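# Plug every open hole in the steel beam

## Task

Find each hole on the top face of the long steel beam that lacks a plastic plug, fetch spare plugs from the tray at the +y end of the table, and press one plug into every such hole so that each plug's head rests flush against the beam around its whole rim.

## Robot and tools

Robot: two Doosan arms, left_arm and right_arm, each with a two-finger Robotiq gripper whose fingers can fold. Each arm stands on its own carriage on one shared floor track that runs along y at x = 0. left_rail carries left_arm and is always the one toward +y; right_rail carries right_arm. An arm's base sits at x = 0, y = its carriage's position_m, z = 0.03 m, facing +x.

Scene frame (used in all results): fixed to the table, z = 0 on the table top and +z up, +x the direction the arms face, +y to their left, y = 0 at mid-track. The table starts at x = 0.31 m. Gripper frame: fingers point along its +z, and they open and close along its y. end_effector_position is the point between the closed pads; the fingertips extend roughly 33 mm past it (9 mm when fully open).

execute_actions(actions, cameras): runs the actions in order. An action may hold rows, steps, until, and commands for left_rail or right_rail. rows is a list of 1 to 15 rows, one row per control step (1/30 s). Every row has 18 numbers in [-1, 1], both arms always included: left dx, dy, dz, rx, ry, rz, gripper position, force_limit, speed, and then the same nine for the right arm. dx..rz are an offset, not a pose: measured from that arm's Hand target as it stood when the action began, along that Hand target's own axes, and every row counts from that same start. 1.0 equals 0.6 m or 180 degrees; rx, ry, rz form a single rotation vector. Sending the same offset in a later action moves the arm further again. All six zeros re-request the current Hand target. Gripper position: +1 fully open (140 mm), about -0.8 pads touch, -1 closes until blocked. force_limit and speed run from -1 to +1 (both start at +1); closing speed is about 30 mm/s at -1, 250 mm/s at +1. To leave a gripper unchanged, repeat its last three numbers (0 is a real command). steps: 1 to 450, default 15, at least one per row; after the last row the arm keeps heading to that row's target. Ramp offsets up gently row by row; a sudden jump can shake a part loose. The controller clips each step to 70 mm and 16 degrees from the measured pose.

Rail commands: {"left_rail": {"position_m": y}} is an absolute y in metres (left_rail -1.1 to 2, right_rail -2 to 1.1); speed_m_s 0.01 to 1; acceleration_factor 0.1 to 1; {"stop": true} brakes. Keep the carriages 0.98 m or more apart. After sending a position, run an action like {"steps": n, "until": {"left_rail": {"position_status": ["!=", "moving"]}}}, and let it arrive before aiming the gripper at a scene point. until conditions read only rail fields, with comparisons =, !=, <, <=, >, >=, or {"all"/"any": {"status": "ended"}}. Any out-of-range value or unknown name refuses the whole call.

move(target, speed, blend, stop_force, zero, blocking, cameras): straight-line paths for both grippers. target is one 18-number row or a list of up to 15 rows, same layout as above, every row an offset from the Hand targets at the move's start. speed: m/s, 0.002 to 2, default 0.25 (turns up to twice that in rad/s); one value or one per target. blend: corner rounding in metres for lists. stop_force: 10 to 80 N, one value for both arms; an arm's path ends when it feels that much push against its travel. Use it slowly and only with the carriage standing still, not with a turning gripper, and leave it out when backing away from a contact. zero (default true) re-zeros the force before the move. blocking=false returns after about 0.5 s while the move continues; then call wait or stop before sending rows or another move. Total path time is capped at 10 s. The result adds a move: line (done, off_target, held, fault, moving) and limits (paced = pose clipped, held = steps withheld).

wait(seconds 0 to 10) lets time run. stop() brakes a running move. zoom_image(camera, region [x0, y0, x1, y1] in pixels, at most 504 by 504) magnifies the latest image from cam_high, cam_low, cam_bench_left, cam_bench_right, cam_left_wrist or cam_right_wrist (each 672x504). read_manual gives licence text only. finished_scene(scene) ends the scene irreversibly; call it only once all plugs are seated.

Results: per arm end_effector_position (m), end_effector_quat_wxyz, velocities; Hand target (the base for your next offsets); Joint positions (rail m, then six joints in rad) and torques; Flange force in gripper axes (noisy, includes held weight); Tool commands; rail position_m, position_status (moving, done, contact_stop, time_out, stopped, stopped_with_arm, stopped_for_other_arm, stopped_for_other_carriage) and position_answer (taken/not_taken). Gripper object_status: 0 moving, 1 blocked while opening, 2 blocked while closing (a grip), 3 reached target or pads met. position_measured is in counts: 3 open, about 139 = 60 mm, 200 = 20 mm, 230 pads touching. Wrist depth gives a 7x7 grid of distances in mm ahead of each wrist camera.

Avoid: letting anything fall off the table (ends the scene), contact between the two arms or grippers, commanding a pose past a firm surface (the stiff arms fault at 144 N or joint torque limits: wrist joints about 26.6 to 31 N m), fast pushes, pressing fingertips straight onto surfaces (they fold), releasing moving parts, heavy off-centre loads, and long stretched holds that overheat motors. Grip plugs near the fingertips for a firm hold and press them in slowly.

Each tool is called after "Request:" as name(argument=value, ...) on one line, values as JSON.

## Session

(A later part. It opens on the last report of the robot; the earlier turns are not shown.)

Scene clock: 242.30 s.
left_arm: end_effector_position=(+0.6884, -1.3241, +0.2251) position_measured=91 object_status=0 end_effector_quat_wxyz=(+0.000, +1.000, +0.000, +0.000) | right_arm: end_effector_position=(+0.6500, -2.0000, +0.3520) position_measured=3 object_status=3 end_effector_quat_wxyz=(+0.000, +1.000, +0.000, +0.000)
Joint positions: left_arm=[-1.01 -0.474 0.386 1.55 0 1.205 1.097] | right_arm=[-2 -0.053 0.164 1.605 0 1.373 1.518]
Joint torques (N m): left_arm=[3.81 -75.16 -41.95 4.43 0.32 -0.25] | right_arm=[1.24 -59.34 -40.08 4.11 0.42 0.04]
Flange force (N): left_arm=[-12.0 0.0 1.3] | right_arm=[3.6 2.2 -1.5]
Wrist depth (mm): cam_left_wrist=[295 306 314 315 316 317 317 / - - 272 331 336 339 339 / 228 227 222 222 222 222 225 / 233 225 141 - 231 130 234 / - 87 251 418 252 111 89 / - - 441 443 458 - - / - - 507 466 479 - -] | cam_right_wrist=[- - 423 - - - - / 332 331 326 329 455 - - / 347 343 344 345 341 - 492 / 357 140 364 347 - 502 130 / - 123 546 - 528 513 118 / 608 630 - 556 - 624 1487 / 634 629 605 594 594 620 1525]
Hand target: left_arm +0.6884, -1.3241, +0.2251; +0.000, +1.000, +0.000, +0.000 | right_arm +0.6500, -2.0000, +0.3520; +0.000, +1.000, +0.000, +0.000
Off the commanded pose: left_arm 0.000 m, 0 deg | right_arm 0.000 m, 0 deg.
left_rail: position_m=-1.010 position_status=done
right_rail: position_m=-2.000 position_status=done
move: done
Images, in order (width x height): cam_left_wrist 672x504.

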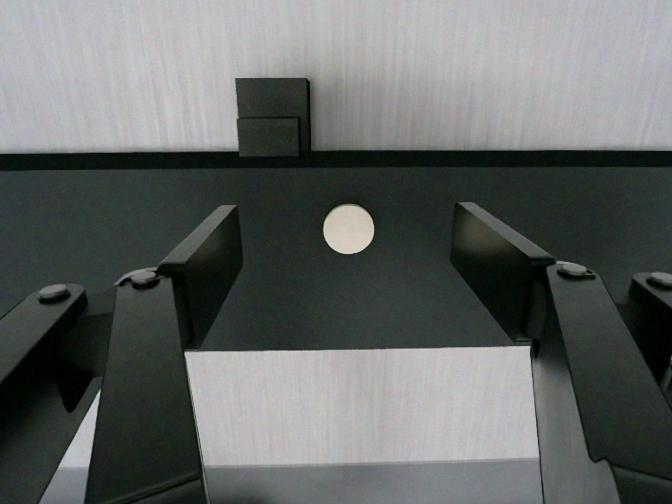

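Request:
move(target=[-0.02,0.0017,0.06,0,0,0,-1,-1,1,0,0,0,0,0,0,1,1,1], speed=0.1, cameras=[])

Request:
move(target=[0,0,0.05,0,0,0,-1,-1,1,0,0,0,0,0,0,1,1,1], speed=0.01, stop_force=80, cameras=["cam_left_wrist"])

Request:
move(target=[0.02,0.02,-0.04,0,0,0,-1,-1,1,0,0,0,0,0,0,1,1,1], cameras=["cam_left_wrist","cam_bench_right"])

Request:
zoom_image(camera="cam_left_wrist", region=[280, 180, 400, 300])

Request:
zoom_image(camera="cam_bench_right", region=[360, 270, 480, 320])

Scene clock: 247.07 s.
left_arm: end_effector_position=(+0.6765, -1.3251, +0.1891) position_measured=236 object_status=3 end_effector_quat_wxyz=(+0.000, +1.000, +0.000, +0.000) | right_arm: end_effector_position=(+0.6500, -2.0000, +0.3520) position_measured=3 object_status=3 end_effector_quat_wxyz=(+0.000, +1.000, +0.000, +0.000)
Joint positions: left_arm=[-1.01 -0.482 0.393 1.609 0 1.139 1.089] | right_arm=[-2 -0.053 0.164 1.605 0 1.373 1.518]
Joint torques (N m): left_arm=[3.59 -74.43 -40.92 4.32 0.23 -0.22] | right_arm=[0.91 -59.47 -40.2 4.01 0.38 0]
Flange force (N): left_arm=[-12.0 -0.5 0.6] | right_arm=[3.8 1.6 -1.2]
Wrist depth (mm): cam_left_wrist=[277 280 279 283 285 285 292 / 299 301 238 297 298 299 301 / - 180 178 180 183 183 185 / - - 191 118 191 197 198 / - - - - - 79 213 / - - - - - - - / - - - - - - -] | cam_right_wrist=[- - - - - - - / 330 332 328 328 455 464 495 / 347 345 346 344 350 488 480 / 358 140 356 358 509 502 137 / - 122 - 556 552 - 118 / 609 620 612 582 579 - 1487 / - 624 605 602 595 616 1535]
Hand target: left_arm +0.6765, -1.3251, +0.1891; +0.000, +1.000, +0.000, +0.000 | right_arm +0.6500, -2.0000, +0.3520; +0.000, +1.000, +0.000, +0.000
Off the commanded pose: left_arm 0.000 m, 0 deg | right_arm 0.000 m, 0 deg.
left_rail: position_m=-1.010 position_status=done
right_rail: position_m=-2.000 position_status=done
move: done
No camera images: "cameras" was empty.

Scene clock: 248.93 s.
left_arm: end_effector_position=(+0.6766, -1.3252, +0.1767) position_measured=236 object_status=3 end_effector_quat_wxyz=(+0.000, +1.000, +0.000, +0.001) | right_arm: end_effector_position=(+0.6500, -2.0000, +0.3520) position_measured=3 object_status=3 end_effector_quat_wxyz=(+0.000, +1.000, +0.000, +0.000)
Joint positions: left_arm=[-1.01 -0.482 0.401 1.621 0 1.117 1.089] | right_arm=[-2 -0.053 0.164 1.605 0 1.373 1.518]
Joint torques (N m): left_arm=[1.85 -8.38 -1.79 3.85 -5.21 -0.26] | right_arm=[1.02 -59.45 -40.12 4.08 0.35 0.01]
Flange force (N): left_arm=[-19.2 -6.1 -91.8] | right_arm=[4.6 2.0 -0.9]
Wrist depth (mm): cam_left_wrist=[267 270 266 273 274 271 275 / - - 210 286 292 294 290 / - 170 171 172 174 175 175 / 183 181 - 118 179 185 186 / 193 - - - - 79 199 / - - - - - - - / - - - - - - -] | cam_right_wrist=[- 435 - 439 433 427 444 / 331 331 329 330 328 457 451 / 346 346 345 345 350 - - / 358 140 356 364 509 509 130 / - 123 - 523 547 538 118 / - 571 609 597 629 - 1506 / - 629 591 590 597 627 1545]
Hand target: left_arm +0.6766, -1.3252, +0.1767; +0.000, +1.000, +0.000, +0.001 (not the last commanded pose) | right_arm +0.6500, -2.0000, +0.3520; +0.000, +1.000, +0.000, +0.000
Off the commanded pose: left_arm 0.018 m, 0 deg | right_arm 0.000 m, 0 deg.
left_rail: position_m=-1.010 position_status=done
right_rail: position_m=-2.000 position_status=done
move: contact (left_arm)
Images, in order (width x height): cam_left_wrist 672x504.

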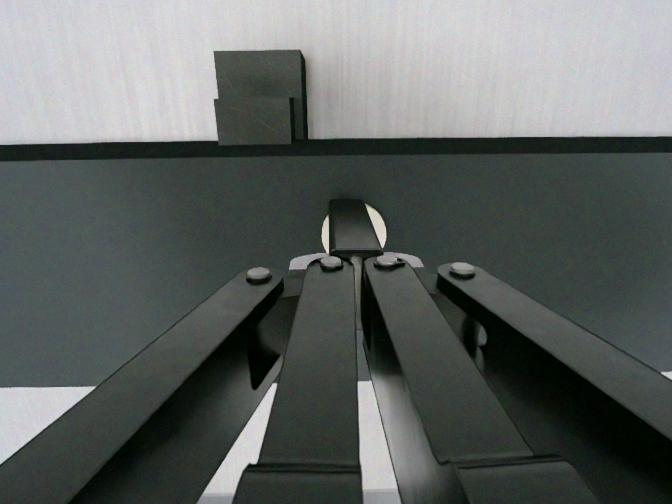

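Scene clock: 249.67 s.
left_arm: end_effector_position=(+0.6886, -1.3372, +0.2007) position_measured=236 object_status=3 end_effector_quat_wxyz=(+0.000, +1.000, +0.000, +0.001) | right_arm: end_effector_position=(+0.6500, -2.0000, +0.3520) position_measured=3 object_status=3 end_effector_quat_wxyz=(+0.000, +1.000, +0.000, +0.000)
Joint positions: left_arm=[-1.01 -0.489 0.409 1.563 0 1.168 1.082] | right_arm=[-2 -0.053 0.164 1.605 0 1.373 1.518]
Joint torques (N m): left_arm=[3.73 -76.6 -41.52 4.34 0.3 -0.25] | right_arm=[1.65 -59.07 -40.24 4.11 0.36 0]
Flange force (N): left_arm=[-12.4 -0.8 0.9] | right_arm=[3.0 2.7 -1.4]
Wrist depth (mm): cam_left_wrist=[288 289 287 295 296 304 300 / 306 306 256 - 314 322 313 / - 318 211 209 203 202 203 / - - 203 118 204 213 212 / - 211 - - - 79 226 / - - - - - - - / - - - - - - -] | cam_right_wrist=[459 435 - - 430 - - / 334 329 329 328 333 442 - / 346 347 344 343 336 - - / 358 140 502 353 353 - 130 / - 123 - - - 507 118 / 609 611 597 595 - 592 1477 / 639 630 600 600 598 622 1525]
Hand target: left_arm +0.6886, -1.3372, +0.2007; +0.000, +1.000, +0.000, +0.001 | right_arm +0.6500, -2.0000, +0.3520; +0.000, +1.000, +0.000, +0.000
Off the commanded pose: left_arm 0.000 m, 0 deg | right_arm 0.000 m, 0 deg.
left_rail: position_m=-1.010 position_status=done
right_rail: position_m=-2.000 position_status=done
move: done
Images, in order (width x height): cam_bench_right 672x504, cam_left_wrist 672x504.

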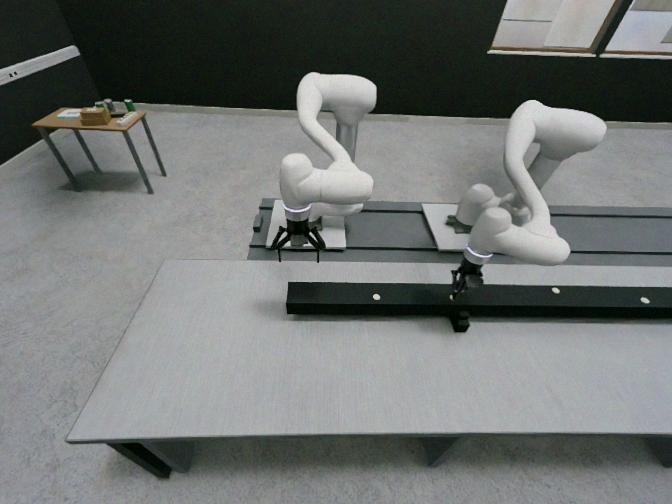

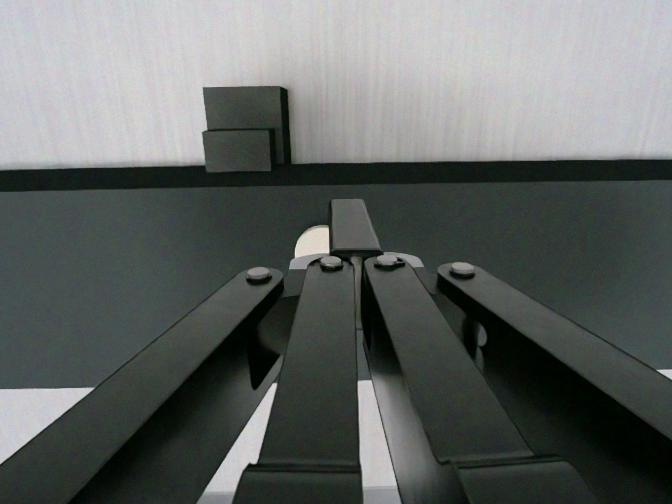

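Scaled by 4.200 from the camera's 672x504 image, which has a finer 960x720 frame.

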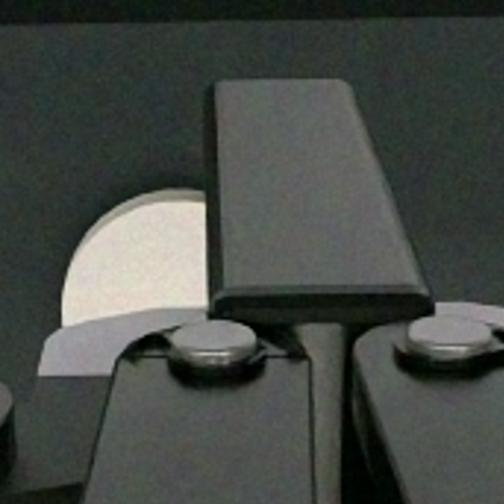

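Scaled by 4.200 from the camera's 672x504 image, which has a finer 960x720 frame.

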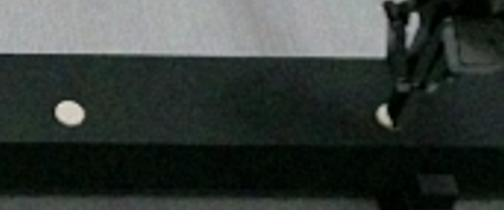

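Request:
finished_scene(scene=1)

The scene is finished: the task was done.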